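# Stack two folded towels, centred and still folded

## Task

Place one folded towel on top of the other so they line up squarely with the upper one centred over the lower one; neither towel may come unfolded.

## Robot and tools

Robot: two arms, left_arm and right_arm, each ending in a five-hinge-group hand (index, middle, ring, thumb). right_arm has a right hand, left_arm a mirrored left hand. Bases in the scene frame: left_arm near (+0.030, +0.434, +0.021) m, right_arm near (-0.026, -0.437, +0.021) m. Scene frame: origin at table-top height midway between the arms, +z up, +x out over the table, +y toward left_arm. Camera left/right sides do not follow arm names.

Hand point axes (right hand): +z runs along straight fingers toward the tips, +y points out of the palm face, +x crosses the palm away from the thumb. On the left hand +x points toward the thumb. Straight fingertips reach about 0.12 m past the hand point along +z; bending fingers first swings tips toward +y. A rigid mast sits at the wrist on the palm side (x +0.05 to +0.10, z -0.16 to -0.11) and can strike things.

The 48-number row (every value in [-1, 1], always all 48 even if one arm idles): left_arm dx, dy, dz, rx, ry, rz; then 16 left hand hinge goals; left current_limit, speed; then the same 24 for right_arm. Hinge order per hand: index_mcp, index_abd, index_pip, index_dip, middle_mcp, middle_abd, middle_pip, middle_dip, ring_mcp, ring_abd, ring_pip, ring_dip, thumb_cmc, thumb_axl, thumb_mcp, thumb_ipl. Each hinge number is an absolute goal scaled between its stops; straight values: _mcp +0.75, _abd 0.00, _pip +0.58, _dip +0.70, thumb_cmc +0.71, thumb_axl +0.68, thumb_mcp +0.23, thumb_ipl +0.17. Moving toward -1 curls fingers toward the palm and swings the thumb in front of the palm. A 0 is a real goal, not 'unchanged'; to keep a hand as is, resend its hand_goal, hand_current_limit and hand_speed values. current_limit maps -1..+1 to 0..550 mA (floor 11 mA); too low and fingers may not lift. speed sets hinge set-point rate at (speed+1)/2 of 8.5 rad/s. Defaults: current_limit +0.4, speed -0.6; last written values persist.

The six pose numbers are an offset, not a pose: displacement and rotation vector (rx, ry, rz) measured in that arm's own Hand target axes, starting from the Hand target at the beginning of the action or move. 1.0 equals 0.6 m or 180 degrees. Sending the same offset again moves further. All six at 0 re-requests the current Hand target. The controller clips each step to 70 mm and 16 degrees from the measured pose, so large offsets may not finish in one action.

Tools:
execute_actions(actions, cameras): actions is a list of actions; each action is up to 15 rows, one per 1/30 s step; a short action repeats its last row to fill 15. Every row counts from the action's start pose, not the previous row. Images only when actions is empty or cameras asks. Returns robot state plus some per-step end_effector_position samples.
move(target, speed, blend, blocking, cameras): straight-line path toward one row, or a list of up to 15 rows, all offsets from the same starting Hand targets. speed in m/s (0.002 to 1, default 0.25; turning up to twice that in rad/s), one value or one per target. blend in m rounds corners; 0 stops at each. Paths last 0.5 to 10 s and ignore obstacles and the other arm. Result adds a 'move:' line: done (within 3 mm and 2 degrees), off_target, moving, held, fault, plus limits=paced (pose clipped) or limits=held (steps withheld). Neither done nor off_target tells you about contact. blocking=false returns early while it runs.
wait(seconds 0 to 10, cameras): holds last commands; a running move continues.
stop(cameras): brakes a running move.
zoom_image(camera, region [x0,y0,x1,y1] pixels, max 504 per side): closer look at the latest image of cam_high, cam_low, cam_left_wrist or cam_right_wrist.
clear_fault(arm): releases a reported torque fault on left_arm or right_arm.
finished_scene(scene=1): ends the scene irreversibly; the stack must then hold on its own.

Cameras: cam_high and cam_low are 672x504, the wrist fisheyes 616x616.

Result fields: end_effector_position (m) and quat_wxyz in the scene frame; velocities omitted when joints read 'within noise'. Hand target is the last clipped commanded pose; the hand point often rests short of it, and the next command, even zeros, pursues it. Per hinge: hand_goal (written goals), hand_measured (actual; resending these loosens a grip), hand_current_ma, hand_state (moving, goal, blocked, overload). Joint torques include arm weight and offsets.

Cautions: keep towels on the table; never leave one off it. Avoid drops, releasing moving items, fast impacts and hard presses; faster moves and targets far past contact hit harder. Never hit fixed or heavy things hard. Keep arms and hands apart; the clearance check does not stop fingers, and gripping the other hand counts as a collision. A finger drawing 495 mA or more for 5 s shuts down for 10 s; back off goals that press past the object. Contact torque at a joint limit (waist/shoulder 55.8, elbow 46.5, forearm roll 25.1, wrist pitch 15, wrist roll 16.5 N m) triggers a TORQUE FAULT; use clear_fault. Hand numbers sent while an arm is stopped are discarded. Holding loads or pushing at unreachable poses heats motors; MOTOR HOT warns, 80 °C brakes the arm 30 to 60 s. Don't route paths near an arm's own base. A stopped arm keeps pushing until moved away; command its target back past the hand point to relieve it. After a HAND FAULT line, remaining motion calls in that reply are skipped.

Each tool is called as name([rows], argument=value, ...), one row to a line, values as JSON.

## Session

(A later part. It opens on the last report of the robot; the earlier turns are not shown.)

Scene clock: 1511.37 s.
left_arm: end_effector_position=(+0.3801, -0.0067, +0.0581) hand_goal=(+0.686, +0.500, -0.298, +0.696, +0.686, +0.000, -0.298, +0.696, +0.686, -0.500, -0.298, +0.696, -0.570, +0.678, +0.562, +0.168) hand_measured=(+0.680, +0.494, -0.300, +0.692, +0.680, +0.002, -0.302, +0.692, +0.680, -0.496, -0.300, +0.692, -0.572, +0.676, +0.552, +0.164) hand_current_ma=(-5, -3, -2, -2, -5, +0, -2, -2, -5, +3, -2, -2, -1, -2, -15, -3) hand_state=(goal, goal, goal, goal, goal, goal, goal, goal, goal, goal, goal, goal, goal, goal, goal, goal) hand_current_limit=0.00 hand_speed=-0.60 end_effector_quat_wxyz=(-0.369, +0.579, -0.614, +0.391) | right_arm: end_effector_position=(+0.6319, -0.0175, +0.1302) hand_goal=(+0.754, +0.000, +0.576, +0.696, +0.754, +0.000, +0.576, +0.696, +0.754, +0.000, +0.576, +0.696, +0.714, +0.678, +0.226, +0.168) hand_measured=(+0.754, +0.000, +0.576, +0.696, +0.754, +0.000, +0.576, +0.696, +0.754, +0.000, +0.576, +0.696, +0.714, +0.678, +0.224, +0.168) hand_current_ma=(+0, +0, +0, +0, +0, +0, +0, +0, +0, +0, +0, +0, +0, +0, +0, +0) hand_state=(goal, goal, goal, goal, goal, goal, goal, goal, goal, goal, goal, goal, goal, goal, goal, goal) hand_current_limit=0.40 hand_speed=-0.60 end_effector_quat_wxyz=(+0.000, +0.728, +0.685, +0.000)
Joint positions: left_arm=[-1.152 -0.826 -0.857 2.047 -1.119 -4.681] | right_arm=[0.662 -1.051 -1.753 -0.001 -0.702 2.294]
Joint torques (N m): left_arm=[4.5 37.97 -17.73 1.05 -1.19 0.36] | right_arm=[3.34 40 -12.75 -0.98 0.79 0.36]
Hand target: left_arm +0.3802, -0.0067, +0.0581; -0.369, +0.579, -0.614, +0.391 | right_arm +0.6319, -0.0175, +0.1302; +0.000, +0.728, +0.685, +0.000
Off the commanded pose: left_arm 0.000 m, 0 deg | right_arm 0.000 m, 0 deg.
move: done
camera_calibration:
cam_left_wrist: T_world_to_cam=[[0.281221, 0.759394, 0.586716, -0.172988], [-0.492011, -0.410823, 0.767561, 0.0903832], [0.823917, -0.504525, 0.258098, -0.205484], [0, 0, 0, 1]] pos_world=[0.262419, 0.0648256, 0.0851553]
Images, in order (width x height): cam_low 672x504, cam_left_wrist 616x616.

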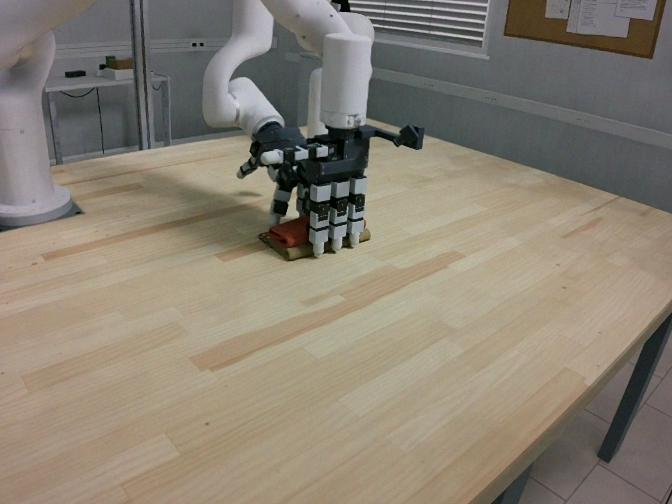

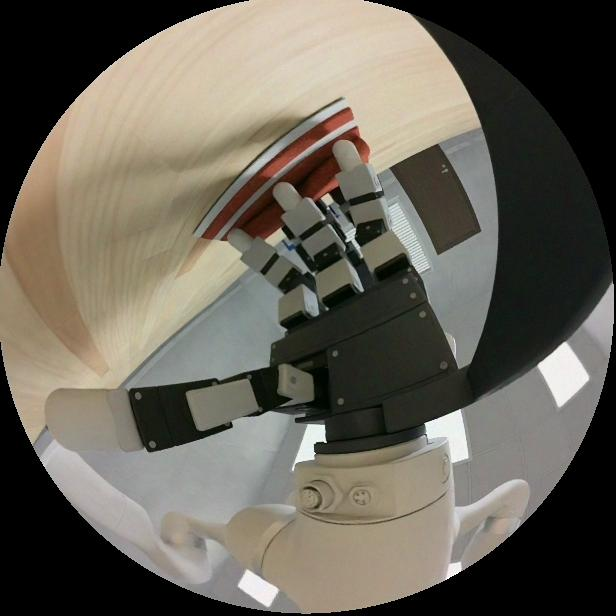

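move([
  [0,0.006,0.0028,0,0,0,0.685,0.5,-0.299,0.696,0.685,0,-0.299,0.696,0.685,-0.5,-0.299,0.696,-0.571,0.677,0.562,0.168,0,-0.6,0,0,0,0,0,0,0.754,0,0.576,0.696,0.754,0,0.576,0.696,0.754,0,0.576,0.696,0.714,0.678,0.226,0.168,0.4,-0.6],
  [0,-0.0067,0.0301,0,0,0,0.685,0.5,-0.299,0.696,0.685,0,-0.299,0.696,0.685,-0.5,-0.299,0.696,-0.571,0.677,0.562,0.168,0,-0.6,0,0,0,0,0,0,0.754,0,0.576,0.696,0.754,0,0.576,0.696,0.754,0,0.576,0.696,0.714,0.678,0.226,0.168,0.4,-0.6],
], cameras=["cam_left_wrist", "cam_low"], speed=[0.04,0.04])

zoom_image(camera="cam_low", region=[220, 110, 400, 290])

zoom_image(camera="cam_left_wrist", region=[80, 50, 400, 370])

Scene clock: 1523.63 s.
left_arm: end_effector_position=(+0.3982, -0.0077, +0.0541) hand_goal=(+0.686, +0.500, -0.298, +0.696, +0.686, +0.000, -0.298, +0.696, +0.686, -0.500, -0.298, +0.696, -0.570, +0.678, +0.562, +0.168) hand_measured=(+0.680, +0.494, -0.300, +0.692, +0.674, +0.002, -0.308, +0.692, +0.680, -0.496, -0.300, +0.692, -0.572, +0.676, +0.552, +0.164) hand_current_ma=(-5, -3, -2, -2, -16, +0, -10, -3, -5, +3, -2, -2, -1, -2, -15, -3) hand_state=(goal, goal, goal, goal, goal, goal, goal, goal, goal, goal, goal, goal, goal, goal, goal, goal) hand_current_limit=0.00 hand_speed=-0.60 end_effector_quat_wxyz=(-0.369, +0.579, -0.614, +0.391) | right_arm: end_effector_position=(+0.6319, -0.0175, +0.1302) hand_goal=(+0.754, +0.000, +0.576, +0.696, +0.754, +0.000, +0.576, +0.696, +0.754, +0.000, +0.576, +0.696, +0.714, +0.678, +0.226, +0.168) hand_measured=(+0.754, +0.000, +0.576, +0.696, +0.754, +0.000, +0.576, +0.696, +0.752, +0.000, +0.576, +0.696, +0.714, +0.678, +0.224, +0.168) hand_current_ma=(+0, +0, +0, +0, +0, +0, +0, +0, +0, +0, +0, +0, +0, +0, +0, +0) hand_state=(goal, goal, goal, goal, goal, goal, goal, goal, goal, goal, goal, goal, goal, goal, goal, goal) hand_current_limit=0.40 hand_speed=-0.60 end_effector_quat_wxyz=(+0.000, +0.728, +0.685, +0.000)
Joint positions: left_arm=[-1.117 -0.845 -0.885 2.078 -1.114 -4.673] | right_arm=[0.662 -1.051 -1.753 -0.001 -0.702 2.294]
Joint torques (N m): left_arm=[4.23 37.69 -17.56 0.92 -1.11 0.12] | right_arm=[2.82 39.3 -12.84 -0.89 0.65 0.45]
Hand target: left_arm +0.3983, -0.0077, +0.0541; -0.369, +0.579, -0.614, +0.391 | right_arm +0.6319, -0.0175, +0.1302; +0.000, +0.728, +0.685, +0.000
Off the commanded pose: left_arm 0.000 m, 0 deg | right_arm 0.000 m, 0 deg.
move: done
camera_calibration:
cam_left_wrist: T_world_to_cam=[[0.281221, 0.759394, 0.586716, -0.174944], [-0.492011, -0.410823, 0.767561, 0.101899], [0.823917, -0.504525, 0.258098, -0.219787], [0, 0, 0, 1]] pos_world=[0.280419, 0.0638256, 0.0811553]
Images, in order (width x height): cam_low 672x504, cam_left_wrist 616x616.

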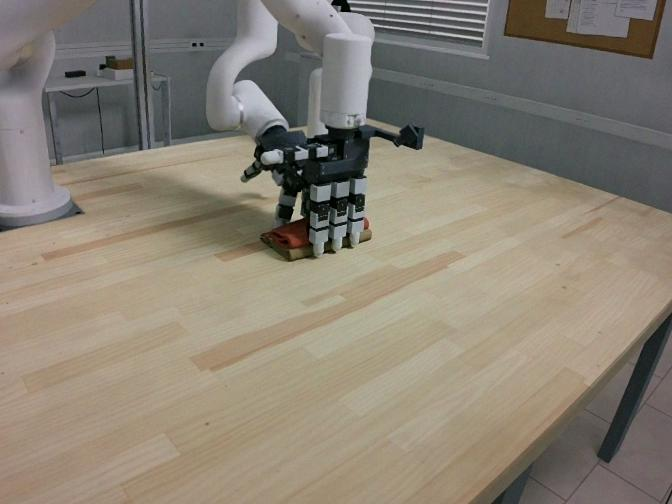

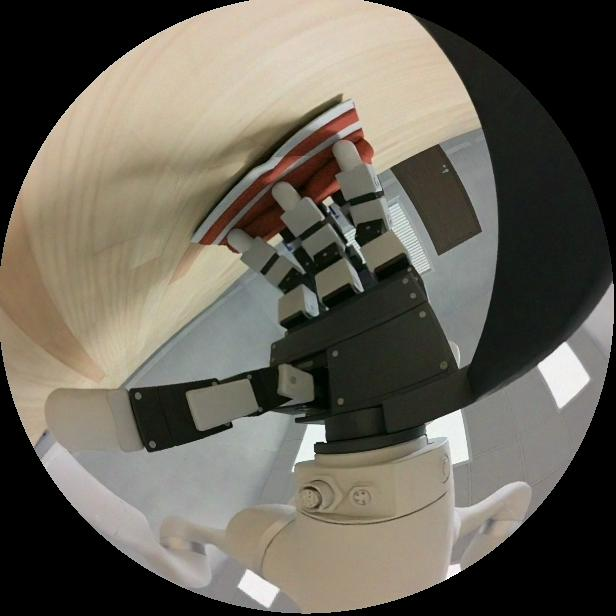

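Scaled by 2.800 from the camera's 672x504 image, which has a finer 960x720 frame.

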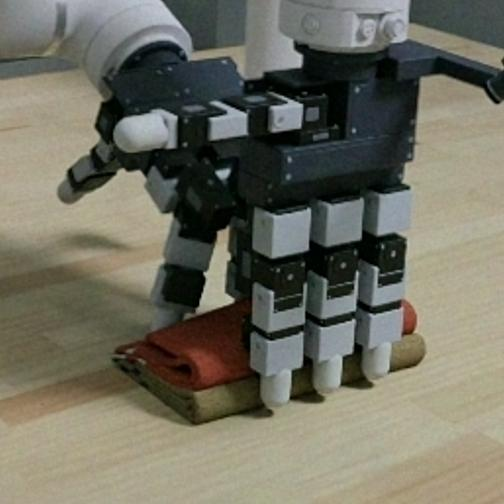

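Scaled by 1.575 from the camera's 616x616 image, which has a finer 880x880 frame.

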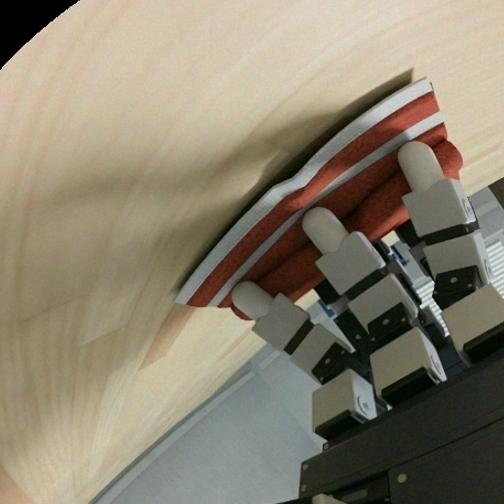

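move([
  [-0.02,-0.0600,-0.06,0,0,0,0.685,0.5,-0.299,0.696,0.685,0,-0.299,0.696,0.685,-0.5,-0.299,0.696,-0.571,0.677,0.562,0.168,0,-0.6,0,0,0,0,0,0,0.754,0,0.576,0.696,0.754,0,0.576,0.696,0.754,0,0.576,0.696,0.714,0.678,0.226,0.168,0.4,-0.6],
  [-0.42,-0.25,-0.08,0,0,0,0.685,0.5,-0.299,0.696,0.685,0,-0.299,0.696,0.685,-0.5,-0.299,0.696,-0.571,0.677,0.562,0.168,0,-0.6,0,0,0,0,0,0,0.754,0,0.576,0.696,0.754,0,0.576,0.696,0.754,0,0.576,0.696,0.714,0.678,0.226,0.168,0.4,-0.6],
], cameras=["all"], speed=[0.12, 0.25], blend=0.025)

zoom_image(camera="cam_high", region=[280, 190, 400, 290])

zoom_image(camera="cam_low", region=[240, 190, 390, 280])

zoom_image(camera="cam_left_wrist", region=[60, 120, 260, 320])

Scene clock: 1537.17 s.
left_arm: end_effector_position=(+0.4328, +0.2427, +0.2103) hand_goal=(+0.686, +0.500, -0.298, +0.696, +0.686, +0.000, -0.298, +0.696, +0.686, -0.500, -0.298, +0.696, -0.570, +0.678, +0.562, +0.168) hand_measured=(+0.680, +0.496, -0.300, +0.692, +0.674, +0.002, -0.302, +0.692, +0.680, -0.496, -0.300, +0.692, -0.572, +0.676, +0.552, +0.164) hand_current_ma=(-5, -3, -2, -2, -16, +0, -2, -2, -5, +2, -2, -2, -1, -2, -15, -3) hand_state=(goal, goal, goal, goal, goal, goal, goal, goal, goal, goal, goal, goal, goal, goal, goal, goal) hand_current_limit=0.00 hand_speed=-0.60 end_effector_quat_wxyz=(-0.369, +0.579, -0.614, +0.390) | right_arm: end_effector_position=(+0.6319, -0.0175, +0.1302) hand_goal=(+0.754, +0.000, +0.576, +0.696, +0.754, +0.000, +0.576, +0.696, +0.754, +0.000, +0.576, +0.696, +0.714, +0.678, +0.226, +0.168) hand_measured=(+0.754, +0.000, +0.576, +0.696, +0.754, +0.000, +0.576, +0.696, +0.752, +0.000, +0.576, +0.696, +0.714, +0.678, +0.224, +0.168) hand_current_ma=(+0, +0, +0, +0, +0, +0, +0, +0, +0, +0, +0, +0, +0, +0, +0, +0) hand_state=(goal, goal, goal, goal, goal, goal, goal, goal, goal, goal, goal, goal, goal, goal, goal, goal) hand_current_limit=0.40 hand_speed=-0.60 end_effector_quat_wxyz=(+0.000, +0.728, +0.685, +0.000)
Joint positions: left_arm=[-0.598 -0.156 -0.348 2.557 -0.971 -4.596] | right_arm=[0.662 -1.051 -1.753 -0.001 -0.702 2.294]
Joint torques (N m): left_arm=[3.49 23.75 -17.43 1.02 -1.24 -0.38] | right_arm=[3.2 39.09 -12.84 -0.89 -0.2 0.36]
Hand target: left_arm +0.4328, +0.2427, +0.2103; -0.369, +0.579, -0.614, +0.391 | right_arm +0.6319, -0.0175, +0.1302; +0.000, +0.728, +0.685, +0.000
Off the commanded pose: left_arm 0.000 m, 0 deg | right_arm 0.000 m, 0 deg.
move: done
camera_calibration:
cam_left_wrist: T_world_to_cam=[[0.281221, 0.759394, 0.586716, -0.466499], [-0.492011, -0.410823, 0.767561, 0.101949], [0.823917, -0.504525, 0.258098, -0.162359], [0, 0, 0, 1]] pos_world=[0.315119, 0.314226, 0.237355]
cam_right_wrist: T_world_to_cam=[[0.532899, -0.845859, 0.02326, -0.317138], [-0.607952, -0.363606, 0.705823, 0.239787], [-0.588569, -0.390273, -0.708007, 0.583593], [0, 0, 0, 1]] pos_world=[0.658266, 0.0466942, 0.251317]

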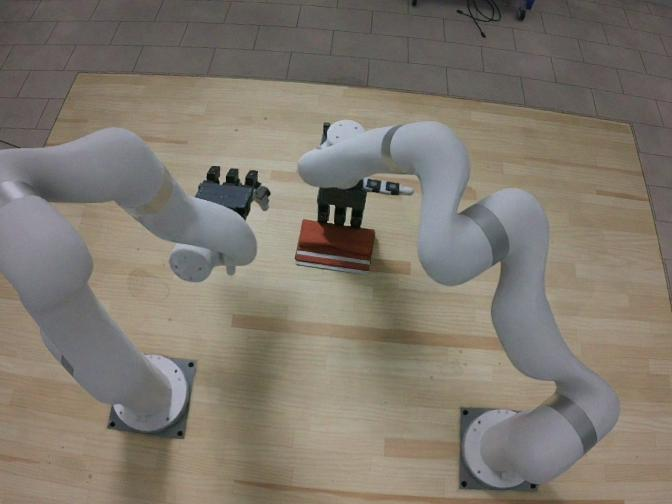

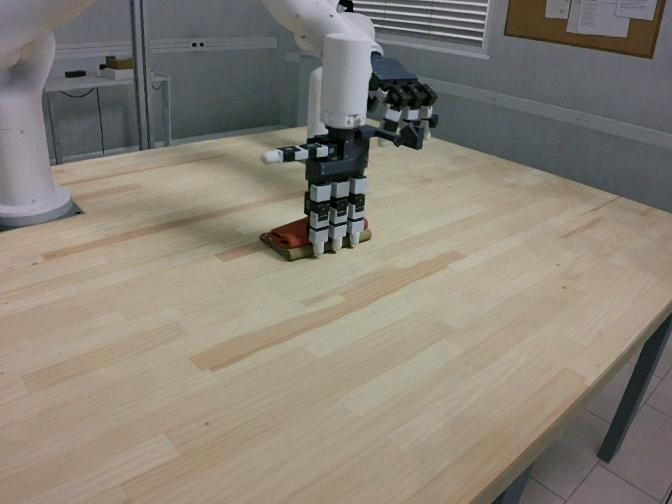

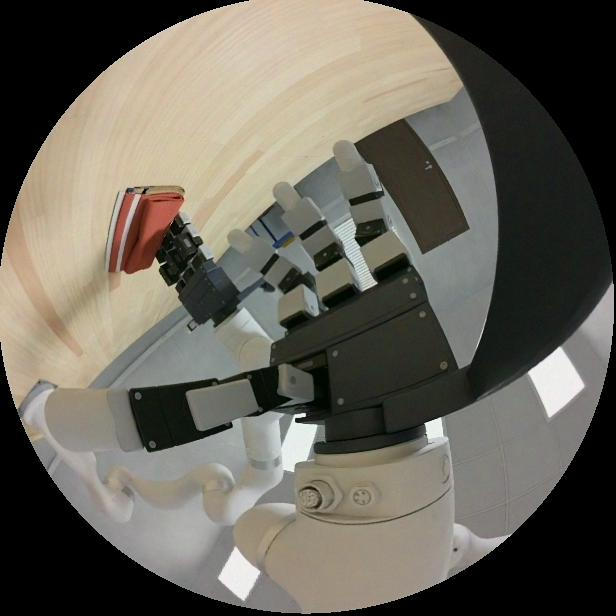

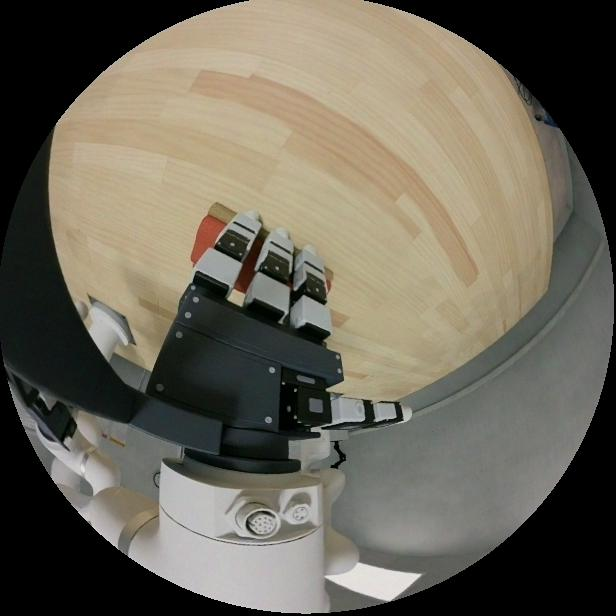

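Scaled by 4.200 from the camera's 672x504 image, which has a finer 960x720 frame.

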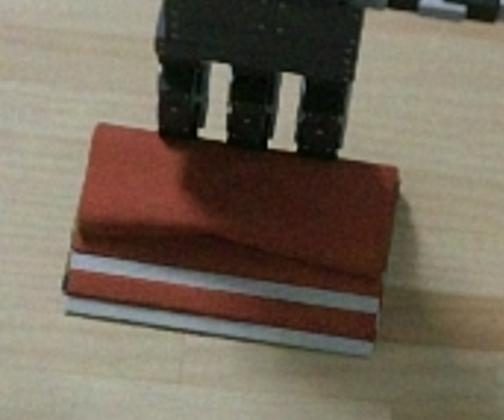

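Scaled by 3.360 from the camera's 672x504 image, which has a finer 960x720 frame.

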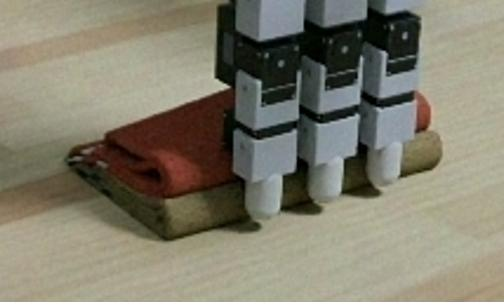

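Scaled by 2.520 from the camera's 616x616 image, which has a finer 880x880 frame.

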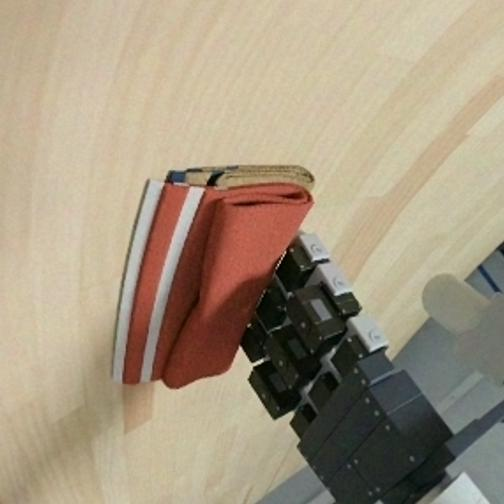

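move([
  [0.4273,0.2085,-0.091,0,0,0,0.685,0.5,-0.299,0.696,0.685,0,-0.299,0.696,0.685,-0.5,-0.299,0.696,-0.571,0.677,0.562,0.168,0,-0.6,0,0,0,0,0,0,0.754,0,0.576,0.696,0.754,0,0.576,0.696,0.754,0,0.576,0.696,0.714,0.678,0.226,0.168,0.4,-0.6],
  [0.4273,0.3263,-0.0362,0,0,0,0.685,0.5,-0.299,0.696,0.685,0,-0.299,0.696,0.685,-0.5,-0.299,0.696,-0.571,0.677,0.562,0.168,0,-0.6,0,0,0,0,0,0,0.754,0,0.576,0.696,0.754,0,0.576,0.696,0.754,0,0.576,0.696,0.714,0.678,0.226,0.168,0.4,-0.6],
  [0.4255,0.3023,0.0152,0,0,0,0.685,0.5,-0.299,0.696,0.685,0,-0.299,0.696,0.685,-0.5,-0.299,0.696,-0.571,0.677,0.562,0.168,0,-0.6,0,0,0,0,0,0,0.754,0,0.576,0.696,0.754,0,0.576,0.696,0.754,0,0.576,0.696,0.714,0.678,0.226,0.168,0.4,-0.6],
], cameras=["cam_low","cam_left_wrist"], speed=[0.25, 0.1, 0.04], blend=[0.02,0.0,0])

zoom_image(camera="cam_low", region=[220, 110, 400, 290])

zoom_image(camera="cam_left_wrist", region=[80, 50, 400, 370])

Scene clock: 1574.10 s.
left_arm: end_effector_position=(+0.3496, -0.0082, +0.0421) hand_goal=(+0.686, +0.500, -0.298, +0.696, +0.686, +0.000, -0.298, +0.696, +0.686, -0.500, -0.298, +0.696, -0.570, +0.678, +0.562, +0.168) hand_measured=(+0.680, +0.496, -0.300, +0.692, +0.674, +0.002, -0.300, +0.692, +0.680, -0.496, -0.300, +0.692, -0.572, +0.676, +0.552, +0.164) hand_current_ma=(-5, -3, -2, -2, -16, +0, -2, -2, -5, +2, -2, -2, -1, -1, -15, -3) hand_state=(goal, goal, goal, goal, goal, goal, goal, goal, goal, goal, goal, goal, goal, goal, goal, goal) hand_current_limit=0.00 hand_speed=-0.60 end_effector_quat_wxyz=(-0.369, +0.579, -0.614, +0.391) | right_arm: end_effector_position=(+0.6319, -0.0175, +0.1302) hand_goal=(+0.754, +0.000, +0.576, +0.696, +0.754, +0.000, +0.576, +0.696, +0.754, +0.000, +0.576, +0.696, +0.714, +0.678, +0.226, +0.168) hand_measured=(+0.754, +0.000, +0.576, +0.696, +0.754, +0.000, +0.576, +0.696, +0.752, +0.000, +0.576, +0.696, +0.714, +0.678, +0.224, +0.168) hand_current_ma=(+0, +0, +0, +0, +0, +0, +0, +0, +0, +0, +0, +0, +0, +0, +0, +0) hand_state=(goal, goal, goal, goal, goal, goal, goal, goal, goal, goal, goal, goal, goal, goal, goal, goal) hand_current_limit=0.40 hand_speed=-0.60 end_effector_quat_wxyz=(+0.000, +0.728, +0.685, +0.000)
Joint positions: left_arm=[-1.217 -0.857 -0.845 2.001 -1.139 -4.725] | right_arm=[0.662 -1.051 -1.753 -0.001 -0.702 2.294]
Joint torques (N m): left_arm=[4.57 35.5 -15.74 1.41 -1.06 0.14] | right_arm=[3.51 37.7 -13.05 -0.8 -0.18 0.36]
Hand target: left_arm +0.3496, -0.0082, +0.0421; -0.369, +0.579, -0.614, +0.391 | right_arm +0.6319, -0.0175, +0.1302; +0.000, +0.728, +0.685, +0.000
Off the commanded pose: left_arm 0.000 m, 0 deg | right_arm 0.000 m, 0 deg.
move: done
camera_calibration:
cam_left_wrist: T_world_to_cam=[[0.281221, 0.759394, 0.586716, -0.153856], [-0.492011, -0.410823, 0.767561, 0.0869924], [0.823917, -0.504525, 0.258098, -0.1769], [0, 0, 0, 1]] pos_world=[0.231819, 0.0633256, 0.0691553]
Images, in order (width x height): cam_low 672x504, cam_left_wrist 616x616.

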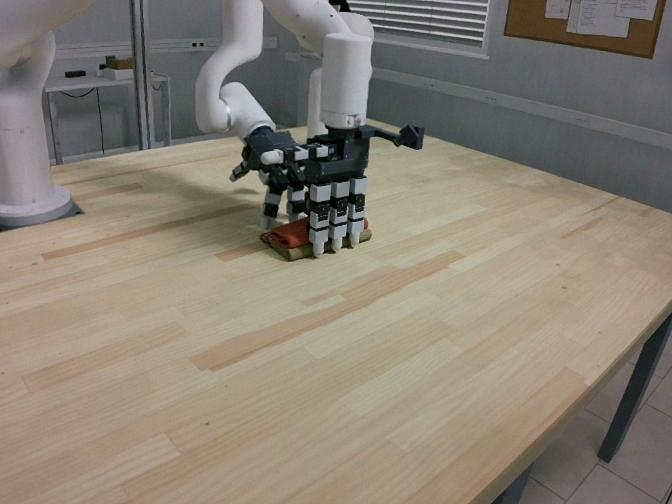

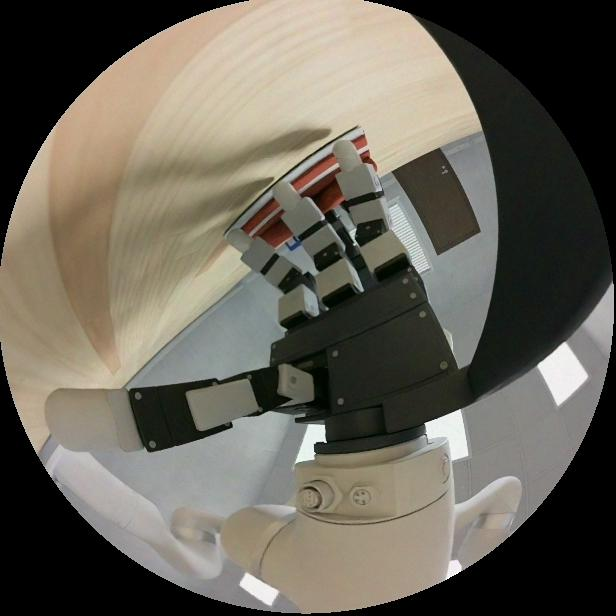

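Scaled by 2.800 from the camera's 672x504 image, which has a finer 960x720 frame.

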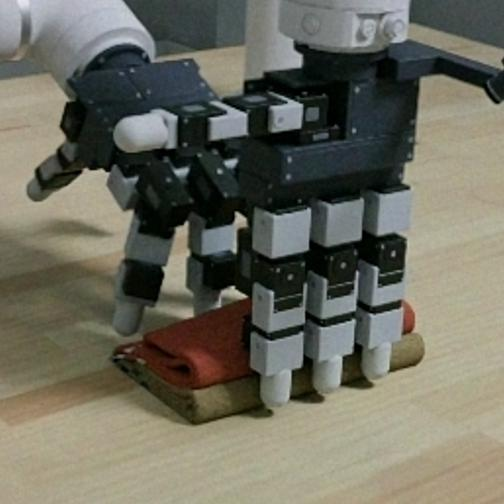

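Scaled by 1.575 from the camera's 616x616 image, which has a finer 880x880 frame.

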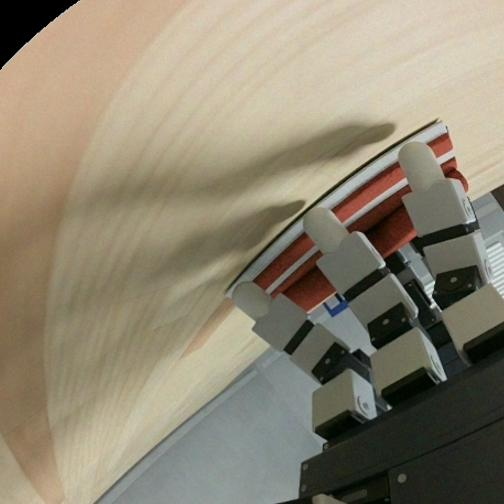

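move([
  [0,-0.03,-0.014,0,0,0,0.685,0.5,-0.299,0.696,0.685,0,-0.299,0.696,0.685,-0.5,-0.299,0.696,-0.571,0.677,0.562,0.168,0,-0.6,0,0,0,0,0,0,0.754,0,0.576,0.696,0.754,0,0.576,0.696,0.754,0,0.576,0.696,0.714,0.678,0.226,0.168,0.4,-0.6],
  [0.0046,0.0014,-0.0815,0,0,0,0.685,0.5,-0.299,0.696,0.685,0,-0.299,0.696,0.685,-0.5,-0.299,0.696,-0.571,0.677,0.562,0.168,0,-0.6,0,0,0,0,0,0,0.754,0,0.576,0.696,0.754,0,0.576,0.696,0.754,0,0.576,0.696,0.714,0.678,0.226,0.168,0.4,-0.6],
  [0.0046,0.0422,-0.0625,0,0,0,0.685,0.5,-0.299,0.696,0.685,0,-0.299,0.696,0.685,-0.5,-0.299,0.696,-0.571,0.677,0.562,0.168,0,-0.6,0,0,0,0,0,0,0.754,0,0.576,0.696,0.754,0,0.576,0.696,0.754,0,0.576,0.696,0.714,0.678,0.226,0.168,0.4,-0.6],
], cameras=["cam_low","cam_left_wrist"], speed=[0.1, 0.1, 0.04])

zoom_image(camera="cam_low", region=[220, 110, 400, 290])

zoom_image(camera="cam_left_wrist", region=[80, 50, 400, 370])

Scene clock: 1593.00 s.
left_arm: end_effector_position=(+0.3049, -0.0084, +0.0351) hand_goal=(+0.686, +0.500, -0.298, +0.696, +0.686, +0.000, -0.298, +0.696, +0.686, -0.500, -0.298, +0.696, -0.570, +0.678, +0.562, +0.168) hand_measured=(+0.680, +0.496, -0.300, +0.692, +0.686, +0.000, -0.316, +0.686, +0.680, -0.496, -0.300, +0.692, -0.572, +0.676, +0.552, +0.164) hand_current_ma=(-5, -3, -2, -2, +1, +0, -23, -12, -5, +2, -2, -2, -1, -1, -15, -3) hand_state=(goal, goal, goal, goal, goal, goal, goal, goal, goal, goal, goal, goal, goal, goal, goal, goal) hand_current_limit=0.00 hand_speed=-0.60 end_effector_quat_wxyz=(-0.369, +0.579, -0.614, +0.391) | right_arm: end_effector_position=(+0.6319, -0.0175, +0.1302) hand_goal=(+0.754, +0.000, +0.576, +0.696, +0.754, +0.000, +0.576, +0.696, +0.754, +0.000, +0.576, +0.696, +0.714, +0.678, +0.226, +0.168) hand_measured=(+0.754, +0.000, +0.576, +0.696, +0.754, +0.000, +0.576, +0.696, +0.752, +0.000, +0.576, +0.696, +0.714, +0.678, +0.224, +0.168) hand_current_ma=(+0, +0, +0, +0, +0, +0, +0, +0, +0, +0, +0, +0, +0, +0, +0, +0) hand_state=(goal, goal, goal, goal, goal, goal, goal, goal, goal, goal, goal, goal, goal, goal, goal, goal) hand_current_limit=0.40 hand_speed=-0.60 end_effector_quat_wxyz=(+0.000, +0.728, +0.685, +0.000)
Joint positions: left_arm=[-1.315 -0.864 -0.816 1.919 -1.15 -4.763] | right_arm=[0.662 -1.051 -1.753 -0.001 -0.702 2.294]
Joint torques (N m): left_arm=[0.83 36.87 -13.72 1.17 -1.16 -0.53] | right_arm=[2.74 37.63 -13.03 -0.55 -0.24 0.38]
Hand target: left_arm +0.3049, -0.0084, +0.0351; -0.369, +0.579, -0.614, +0.391 | right_arm +0.6319, -0.0175, +0.1302; +0.000, +0.728, +0.685, +0.000
Off the commanded pose: left_arm 0.000 m, 0 deg | right_arm 0.000 m, 0 deg.
move: done
camera_calibration:
cam_left_wrist: T_world_to_cam=[[0.281259, 0.759405, 0.586684, -0.137032], [-0.492095, -0.410727, 0.767558, 0.0703001], [0.823854, -0.504587, 0.258179, -0.138354], [0, 0, 0, 1]] pos_world=[0.18712, 0.0631253, 0.0621553]
Images, in order (width x height): cam_low 672x504, cam_left_wrist 616x616.

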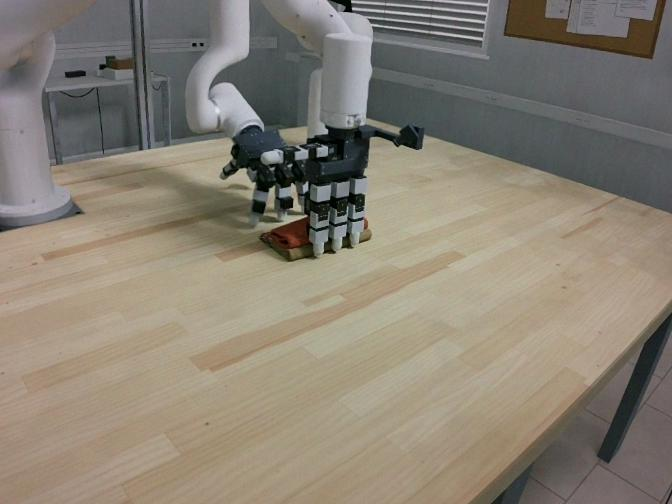

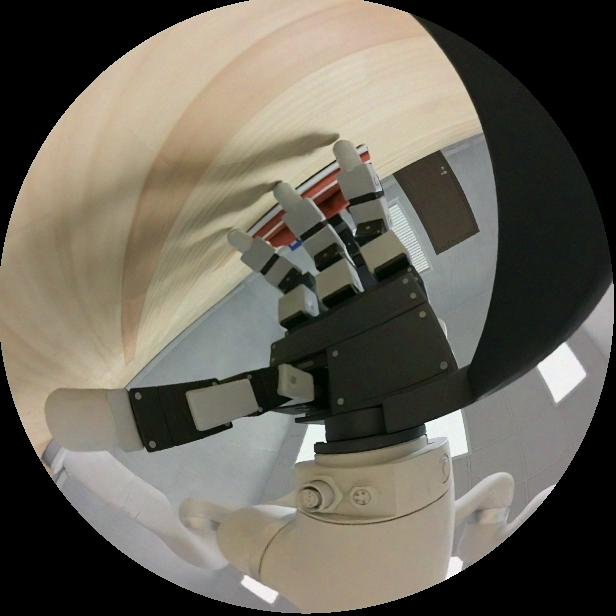

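Scaled by 2.800 from the camera's 672x504 image, which has a finer 960x720 frame.

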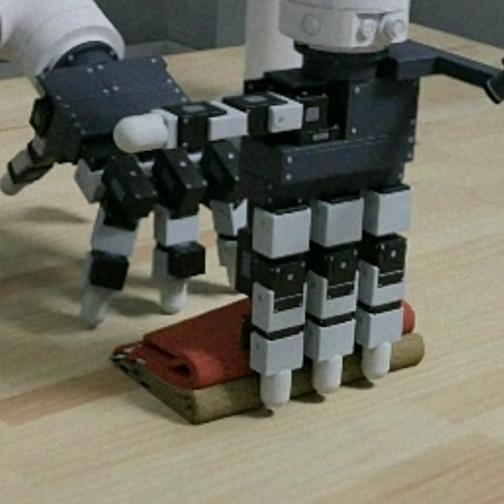

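Scaled by 1.575 from the camera's 616x616 image, which has a finer 880x880 frame.

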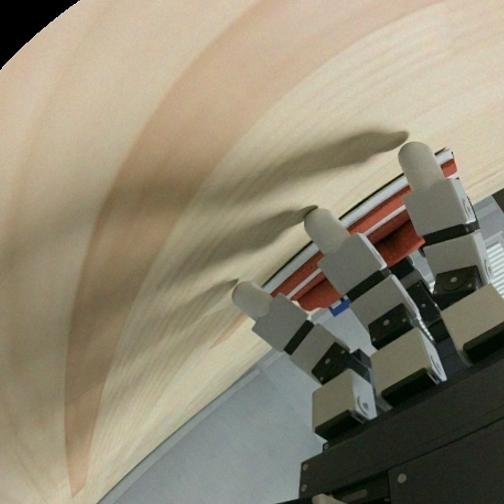

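move([
  [-0.0014,-0.022,0.045,0,0,0,0.685,0.5,-0.299,0.696,0.70,0,-0.299,0.696,0.685,-0.5,-0.299,0.696,-0.571,0.677,0.562,0.168,0,-0.6,0,0,0,0,0,0,0.754,0,0.576,0.696,0.754,0,0.576,0.696,0.754,0,0.576,0.696,0.714,0.678,0.226,0.168,0.4,-0.6],
], cameras=["cam_low","cam_left_wrist"], speed=[0.04])

zoom_image(camera="cam_low", region=[220, 110, 400, 290])

zoom_image(camera="cam_left_wrist", region=[80, 50, 400, 370])

move([
  [-0.0007,-0.011,0.0225,0,0,0,0.685,0.5,-0.299,0.696,0.70,0,-0.299,0.696,0.685,-0.5,-0.299,0.696,-0.571,0.677,0.562,0.168,0,-0.6,0,0,0,0,0,0,0.754,0,0.576,0.696,0.754,0,0.576,0.696,0.754,0,0.576,0.696,0.714,0.678,0.226,0.168,0.4,-0.6],
], cameras=["cam_low","cam_left_wrist"], speed=[0.04])

zoom_image(camera="cam_low", region=[220, 110, 400, 290])

zoom_image(camera="cam_left_wrist", region=[80, 50, 400, 370])

Scene clock: 1606.63 s.
left_arm: end_effector_position=(+0.3348, -0.0093, +0.0356) hand_goal=(+0.686, +0.500, -0.298, +0.696, +0.700, +0.000, -0.298, +0.696, +0.686, -0.500, -0.298, +0.696, -0.570, +0.678, +0.562, +0.168) hand_measured=(+0.680, +0.496, -0.300, +0.692, +0.666, +0.002, -0.366, +0.648, +0.680, -0.496, -0.300, +0.692, -0.572, +0.676, +0.552, +0.164) hand_current_ma=(-5, -3, -2, -2, -64, +1, -166, -97, -5, +2, -2, -2, -1, -1, -15, -3) hand_state=(goal, goal, goal, goal, blocked, goal, blocked, blocked, goal, goal, goal, goal, goal, goal, goal, goal) hand_current_limit=0.00 hand_speed=-0.60 end_effector_quat_wxyz=(-0.369, +0.579, -0.614, +0.391) | right_arm: end_effector_position=(+0.6319, -0.0175, +0.1302) hand_goal=(+0.754, +0.000, +0.576, +0.696, +0.754, +0.000, +0.576, +0.696, +0.754, +0.000, +0.576, +0.696, +0.714, +0.678, +0.226, +0.168) hand_measured=(+0.754, +0.000, +0.576, +0.696, +0.754, +0.000, +0.576, +0.696, +0.752, +0.000, +0.576, +0.696, +0.714, +0.678, +0.224, +0.168) hand_current_ma=(+0, +0, +0, +0, +0, +0, +0, +0, +0, +0, +0, +0, +0, +0, +0, +0) hand_state=(goal, goal, goal, goal, goal, goal, goal, goal, goal, goal, goal, goal, goal, goal, goal, goal) hand_current_limit=0.40 hand_speed=-0.60 end_effector_quat_wxyz=(+0.000, +0.728, +0.685, +0.000)
Joint positions: left_arm=[-1.249 -0.871 -0.841 1.976 -1.145 -4.743] | right_arm=[0.662 -1.051 -1.753 -0.001 -0.702 2.294]
Joint torques (N m): left_arm=[3.37 36.23 -15.7 0.99 -0.7 0.31] | right_arm=[3.22 37.81 -13.08 -0.63 -0.25 0.35]
Hand target: left_arm +0.3349, -0.0093, +0.0356; -0.369, +0.579, -0.614, +0.391 | right_arm +0.6319, -0.0175, +0.1302; +0.000, +0.728, +0.685, +0.000
Off the commanded pose: left_arm 0.000 m, 0 deg | right_arm 0.000 m, 0 deg.
move: done
camera_calibration:
cam_left_wrist: T_world_to_cam=[[0.281221, 0.759394, 0.586716, -0.145073], [-0.492011, -0.410823, 0.767561, 0.0842971], [0.823917, -0.504525, 0.258098, -0.163665], [0, 0, 0, 1]] pos_world=[0.217119, 0.0622256, 0.0626553]
Images, in order (width x height): cam_low 672x504, cam_left_wrist 616x616.

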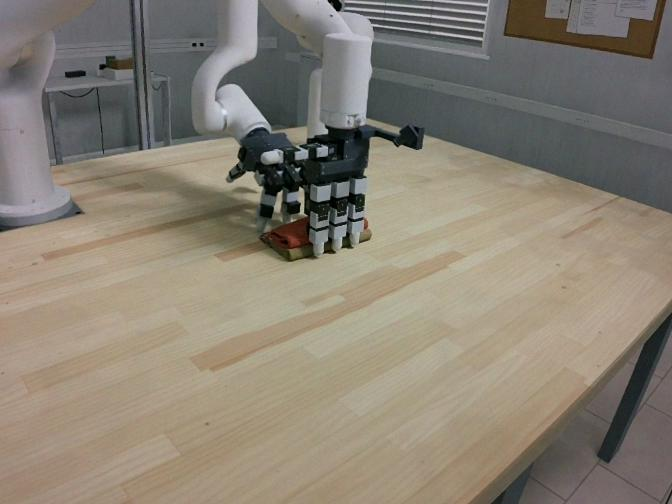

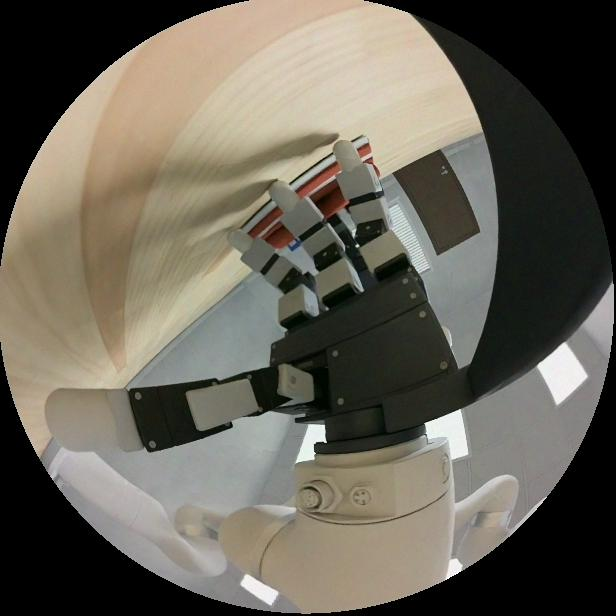

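Scaled by 2.800 from the camera's 672x504 image, which has a finer 960x720 frame.

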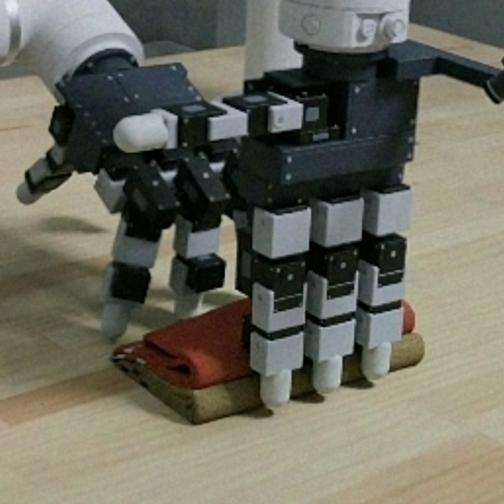

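Scaled by 1.575 from the camera's 616x616 image, which has a finer 880x880 frame.

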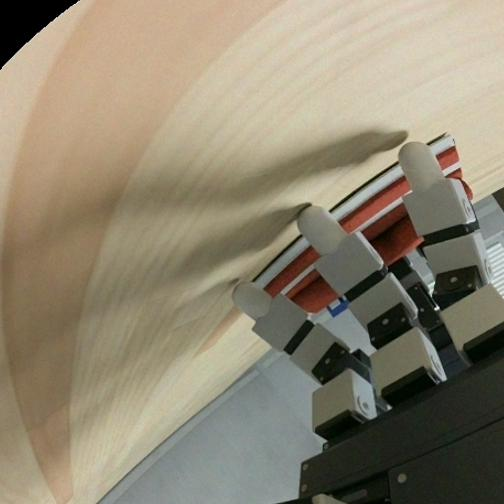

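Scene clock: 1607.50 s.
left_arm: end_effector_position=(+0.3499, -0.0097, +0.0359) hand_goal=(+0.686, +0.500, -0.298, +0.696, +0.700, +0.000, -0.298, +0.696, +0.686, -0.500, -0.298, +0.696, -0.570, +0.678, +0.562, +0.168) hand_measured=(+0.680, +0.496, -0.300, +0.692, +0.670, +0.002, -0.350, +0.658, +0.680, -0.496, -0.300, +0.692, -0.572, +0.676, +0.552, +0.164) hand_current_ma=(-5, -3, -2, -2, -56, +1, -108, -70, -5, +2, -2, -2, -1, -1, -15, -3) hand_state=(goal, goal, goal, goal, blocked, goal, blocked, blocked, goal, goal, goal, goal, goal, goal, goal, goal) hand_current_limit=0.00 hand_speed=-0.60 end_effector_quat_wxyz=(-0.369, +0.579, -0.614, +0.391) | right_arm: end_effector_position=(+0.6319, -0.0175, +0.1302) hand_goal=(+0.754, +0.000, +0.576, +0.696, +0.754, +0.000, +0.576, +0.696, +0.754, +0.000, +0.576, +0.696, +0.714, +0.678, +0.226, +0.168) hand_measured=(+0.754, +0.000, +0.576, +0.696, +0.754, +0.000, +0.576, +0.696, +0.752, +0.000, +0.576, +0.696, +0.714, +0.678, +0.224, +0.168) hand_current_ma=(+0, +0, +0, +0, +0, +0, +0, +0, +0, +0, +0, +0, +0, +0, +0, +0) hand_state=(goal, goal, goal, goal, goal, goal, goal, goal, goal, goal, goal, goal, goal, goal, goal, goal) hand_current_limit=0.40 hand_speed=-0.60 end_effector_quat_wxyz=(+0.000, +0.728, +0.685, +0.000)
Joint positions: left_arm=[-1.217 -0.875 -0.856 2.003 -1.142 -4.732] | right_arm=[0.662 -1.051 -1.753 -0.001 -0.702 2.294]
Joint torques (N m): left_arm=[2.89 35.45 -15.41 0.95 -0.67 0.28] | right_arm=[2.73 37.5 -13.04 -0.58 -0.22 0.38]
Hand target: left_arm +0.3499, -0.0097, +0.0359; -0.369, +0.579, -0.614, +0.391 | right_arm +0.6319, -0.0175, +0.1302; +0.000, +0.728, +0.685, +0.000
Off the commanded pose: left_arm 0.000 m, 0 deg | right_arm 0.000 m, 0 deg.
move: done
camera_calibration:
cam_left_wrist: T_world_to_cam=[[0.281221, 0.759394, 0.586716, -0.149164], [-0.492011, -0.410823, 0.767561, 0.0912826], [0.823917, -0.504525, 0.258098, -0.176303], [0, 0, 0, 1]] pos_world=[0.232119, 0.0618256, 0.0629553]
Images, in order (width x height): cam_low 672x504, cam_left_wrist 616x616.

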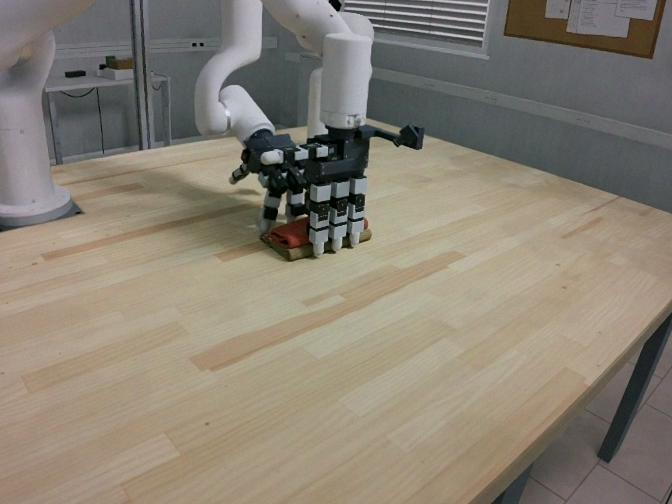

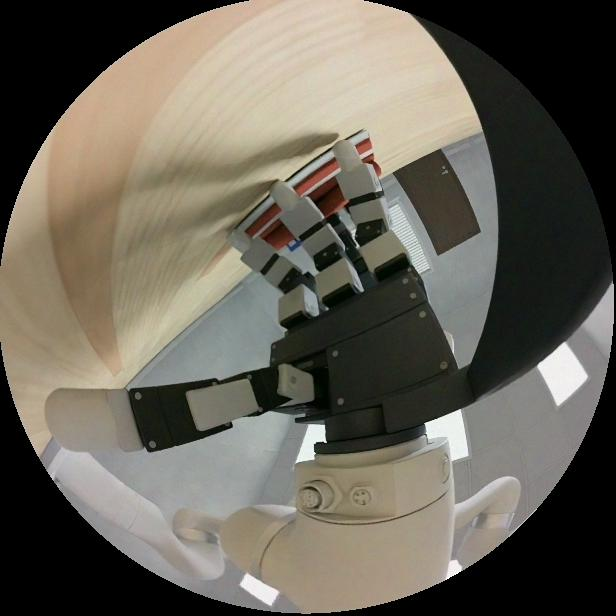

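Scaled by 2.800 from the camera's 672x504 image, which has a finer 960x720 frame.

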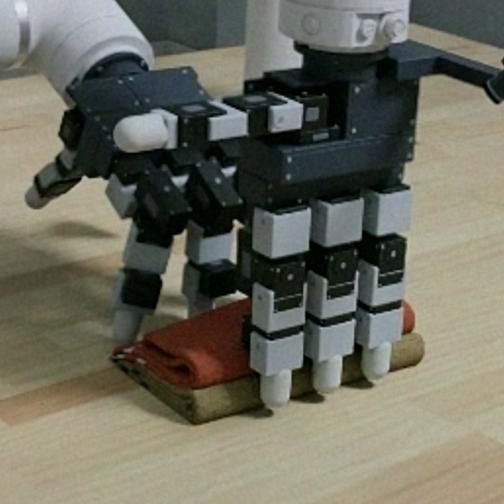

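Scaled by 1.575 from the camera's 616x616 image, which has a finer 880x880 frame.

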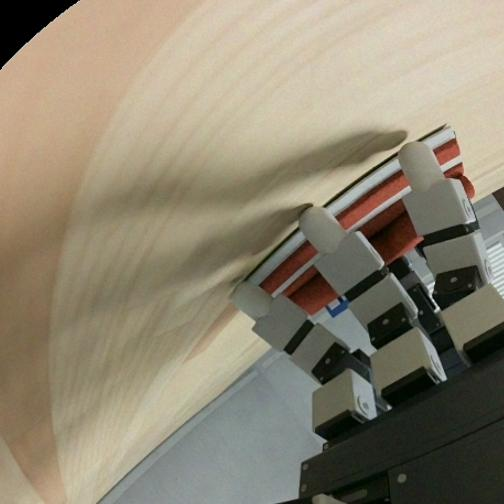

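move([
  [-0.0007,-0.011,0.0225,0,0,0,0.685,0.5,-0.299,0.696,0.70,0,-0.299,0.696,0.685,-0.5,-0.299,0.696,-0.571,0.677,0.562,0.168,0,-0.6,0,0,0,0,0,0,0.754,0,0.576,0.696,0.754,0,0.576,0.696,0.754,0,0.576,0.696,0.714,0.678,0.226,0.168,0.4,-0.6],
], cameras=["cam_low","cam_left_wrist"], speed=[0.04])

zoom_image(camera="cam_low", region=[220, 110, 400, 290])

zoom_image(camera="cam_left_wrist", region=[80, 50, 400, 370])

Scene clock: 1616.23 s.
left_arm: end_effector_position=(+0.3649, -0.0102, +0.0361) hand_goal=(+0.686, +0.500, -0.298, +0.696, +0.700, +0.000, -0.298, +0.696, +0.686, -0.500, -0.298, +0.696, -0.570, +0.678, +0.562, +0.168) hand_measured=(+0.680, +0.496, -0.300, +0.692, +0.676, +0.002, -0.316, +0.682, +0.680, -0.496, -0.300, +0.692, -0.572, +0.676, +0.552, +0.164) hand_current_ma=(-5, -3, -2, -2, -39, +1, -26, -17, -5, +2, -2, -2, -1, -1, -15, -3) hand_state=(goal, goal, goal, goal, blocked, goal, goal, goal, goal, goal, goal, goal, goal, goal, goal, goal) hand_current_limit=0.00 hand_speed=-0.60 end_effector_quat_wxyz=(-0.369, +0.579, -0.614, +0.391) | right_arm: end_effector_position=(+0.6319, -0.0175, +0.1302) hand_goal=(+0.754, +0.000, +0.576, +0.696, +0.754, +0.000, +0.576, +0.696, +0.754, +0.000, +0.576, +0.696, +0.714, +0.678, +0.226, +0.168) hand_measured=(+0.754, +0.000, +0.576, +0.696, +0.754, +0.000, +0.576, +0.696, +0.752, +0.000, +0.576, +0.696, +0.714, +0.678, +0.224, +0.168) hand_current_ma=(+0, +0, +0, +0, +0, +0, +0, +0, +0, +0, +0, +0, +0, +0, +0, +0) hand_state=(goal, goal, goal, goal, goal, goal, goal, goal, goal, goal, goal, goal, goal, goal, goal, goal) hand_current_limit=0.40 hand_speed=-0.60 end_effector_quat_wxyz=(+0.000, +0.728, +0.685, +0.000)
Joint positions: left_arm=[-1.186 -0.88 -0.872 2.03 -1.137 -4.72] | right_arm=[0.662 -1.051 -1.753 -0.001 -0.702 2.294]
Joint torques (N m): left_arm=[4.01 36.8 -16.26 0.93 -1.14 0.17] | right_arm=[3.77 38.38 -13.29 -0.63 -0.18 0.37]
Hand target: left_arm +0.3650, -0.0102, +0.0361; -0.369, +0.579, -0.614, +0.391 | right_arm +0.6319, -0.0175, +0.1302; +0.000, +0.728, +0.685, +0.000
Off the commanded pose: left_arm 0.000 m, 0 deg | right_arm 0.000 m, 0 deg.
move: done
camera_calibration:
cam_left_wrist: T_world_to_cam=[[0.281221, 0.759394, 0.586716, -0.15312], [-0.492011, -0.410823, 0.767561, 0.0983039], [0.823917, -0.504525, 0.258098, -0.188966], [0, 0, 0, 1]] pos_world=[0.247119, 0.0613256, 0.0631553]
Images, in order (width x height): cam_low 672x504, cam_left_wrist 616x616.

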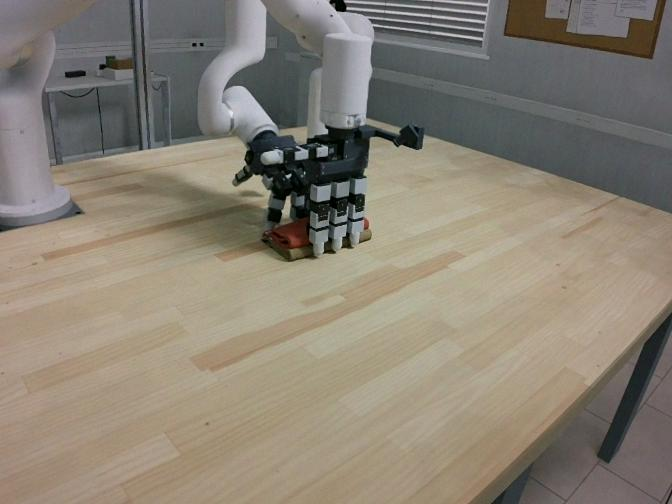

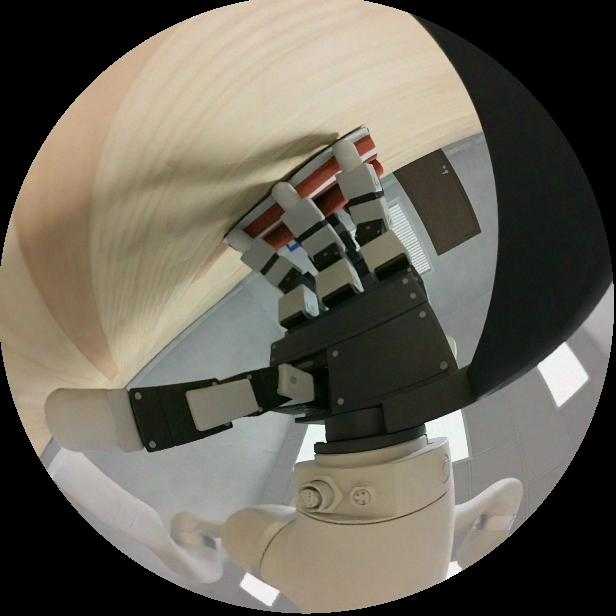

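Scaled by 2.800 from the camera's 672x504 image, which has a finer 960x720 frame.

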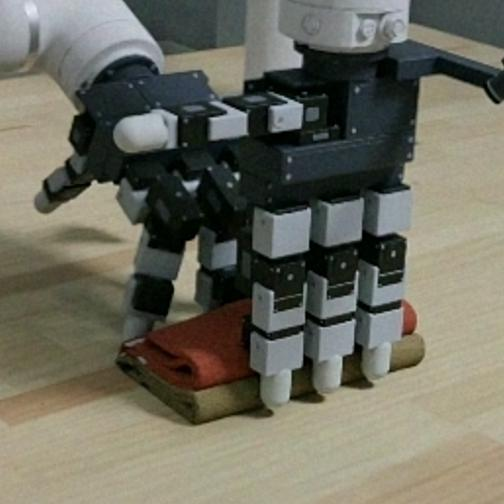

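Scaled by 1.575 from the camera's 616x616 image, which has a finer 880x880 frame.

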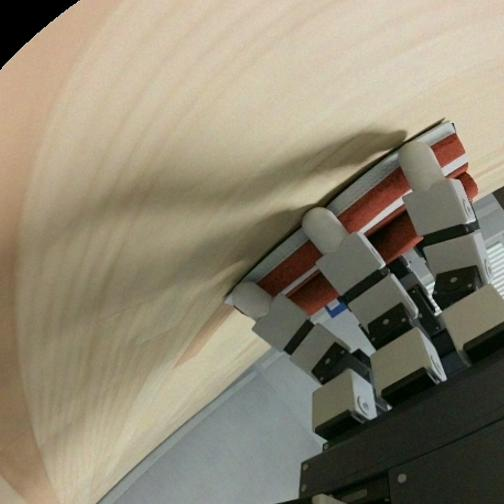

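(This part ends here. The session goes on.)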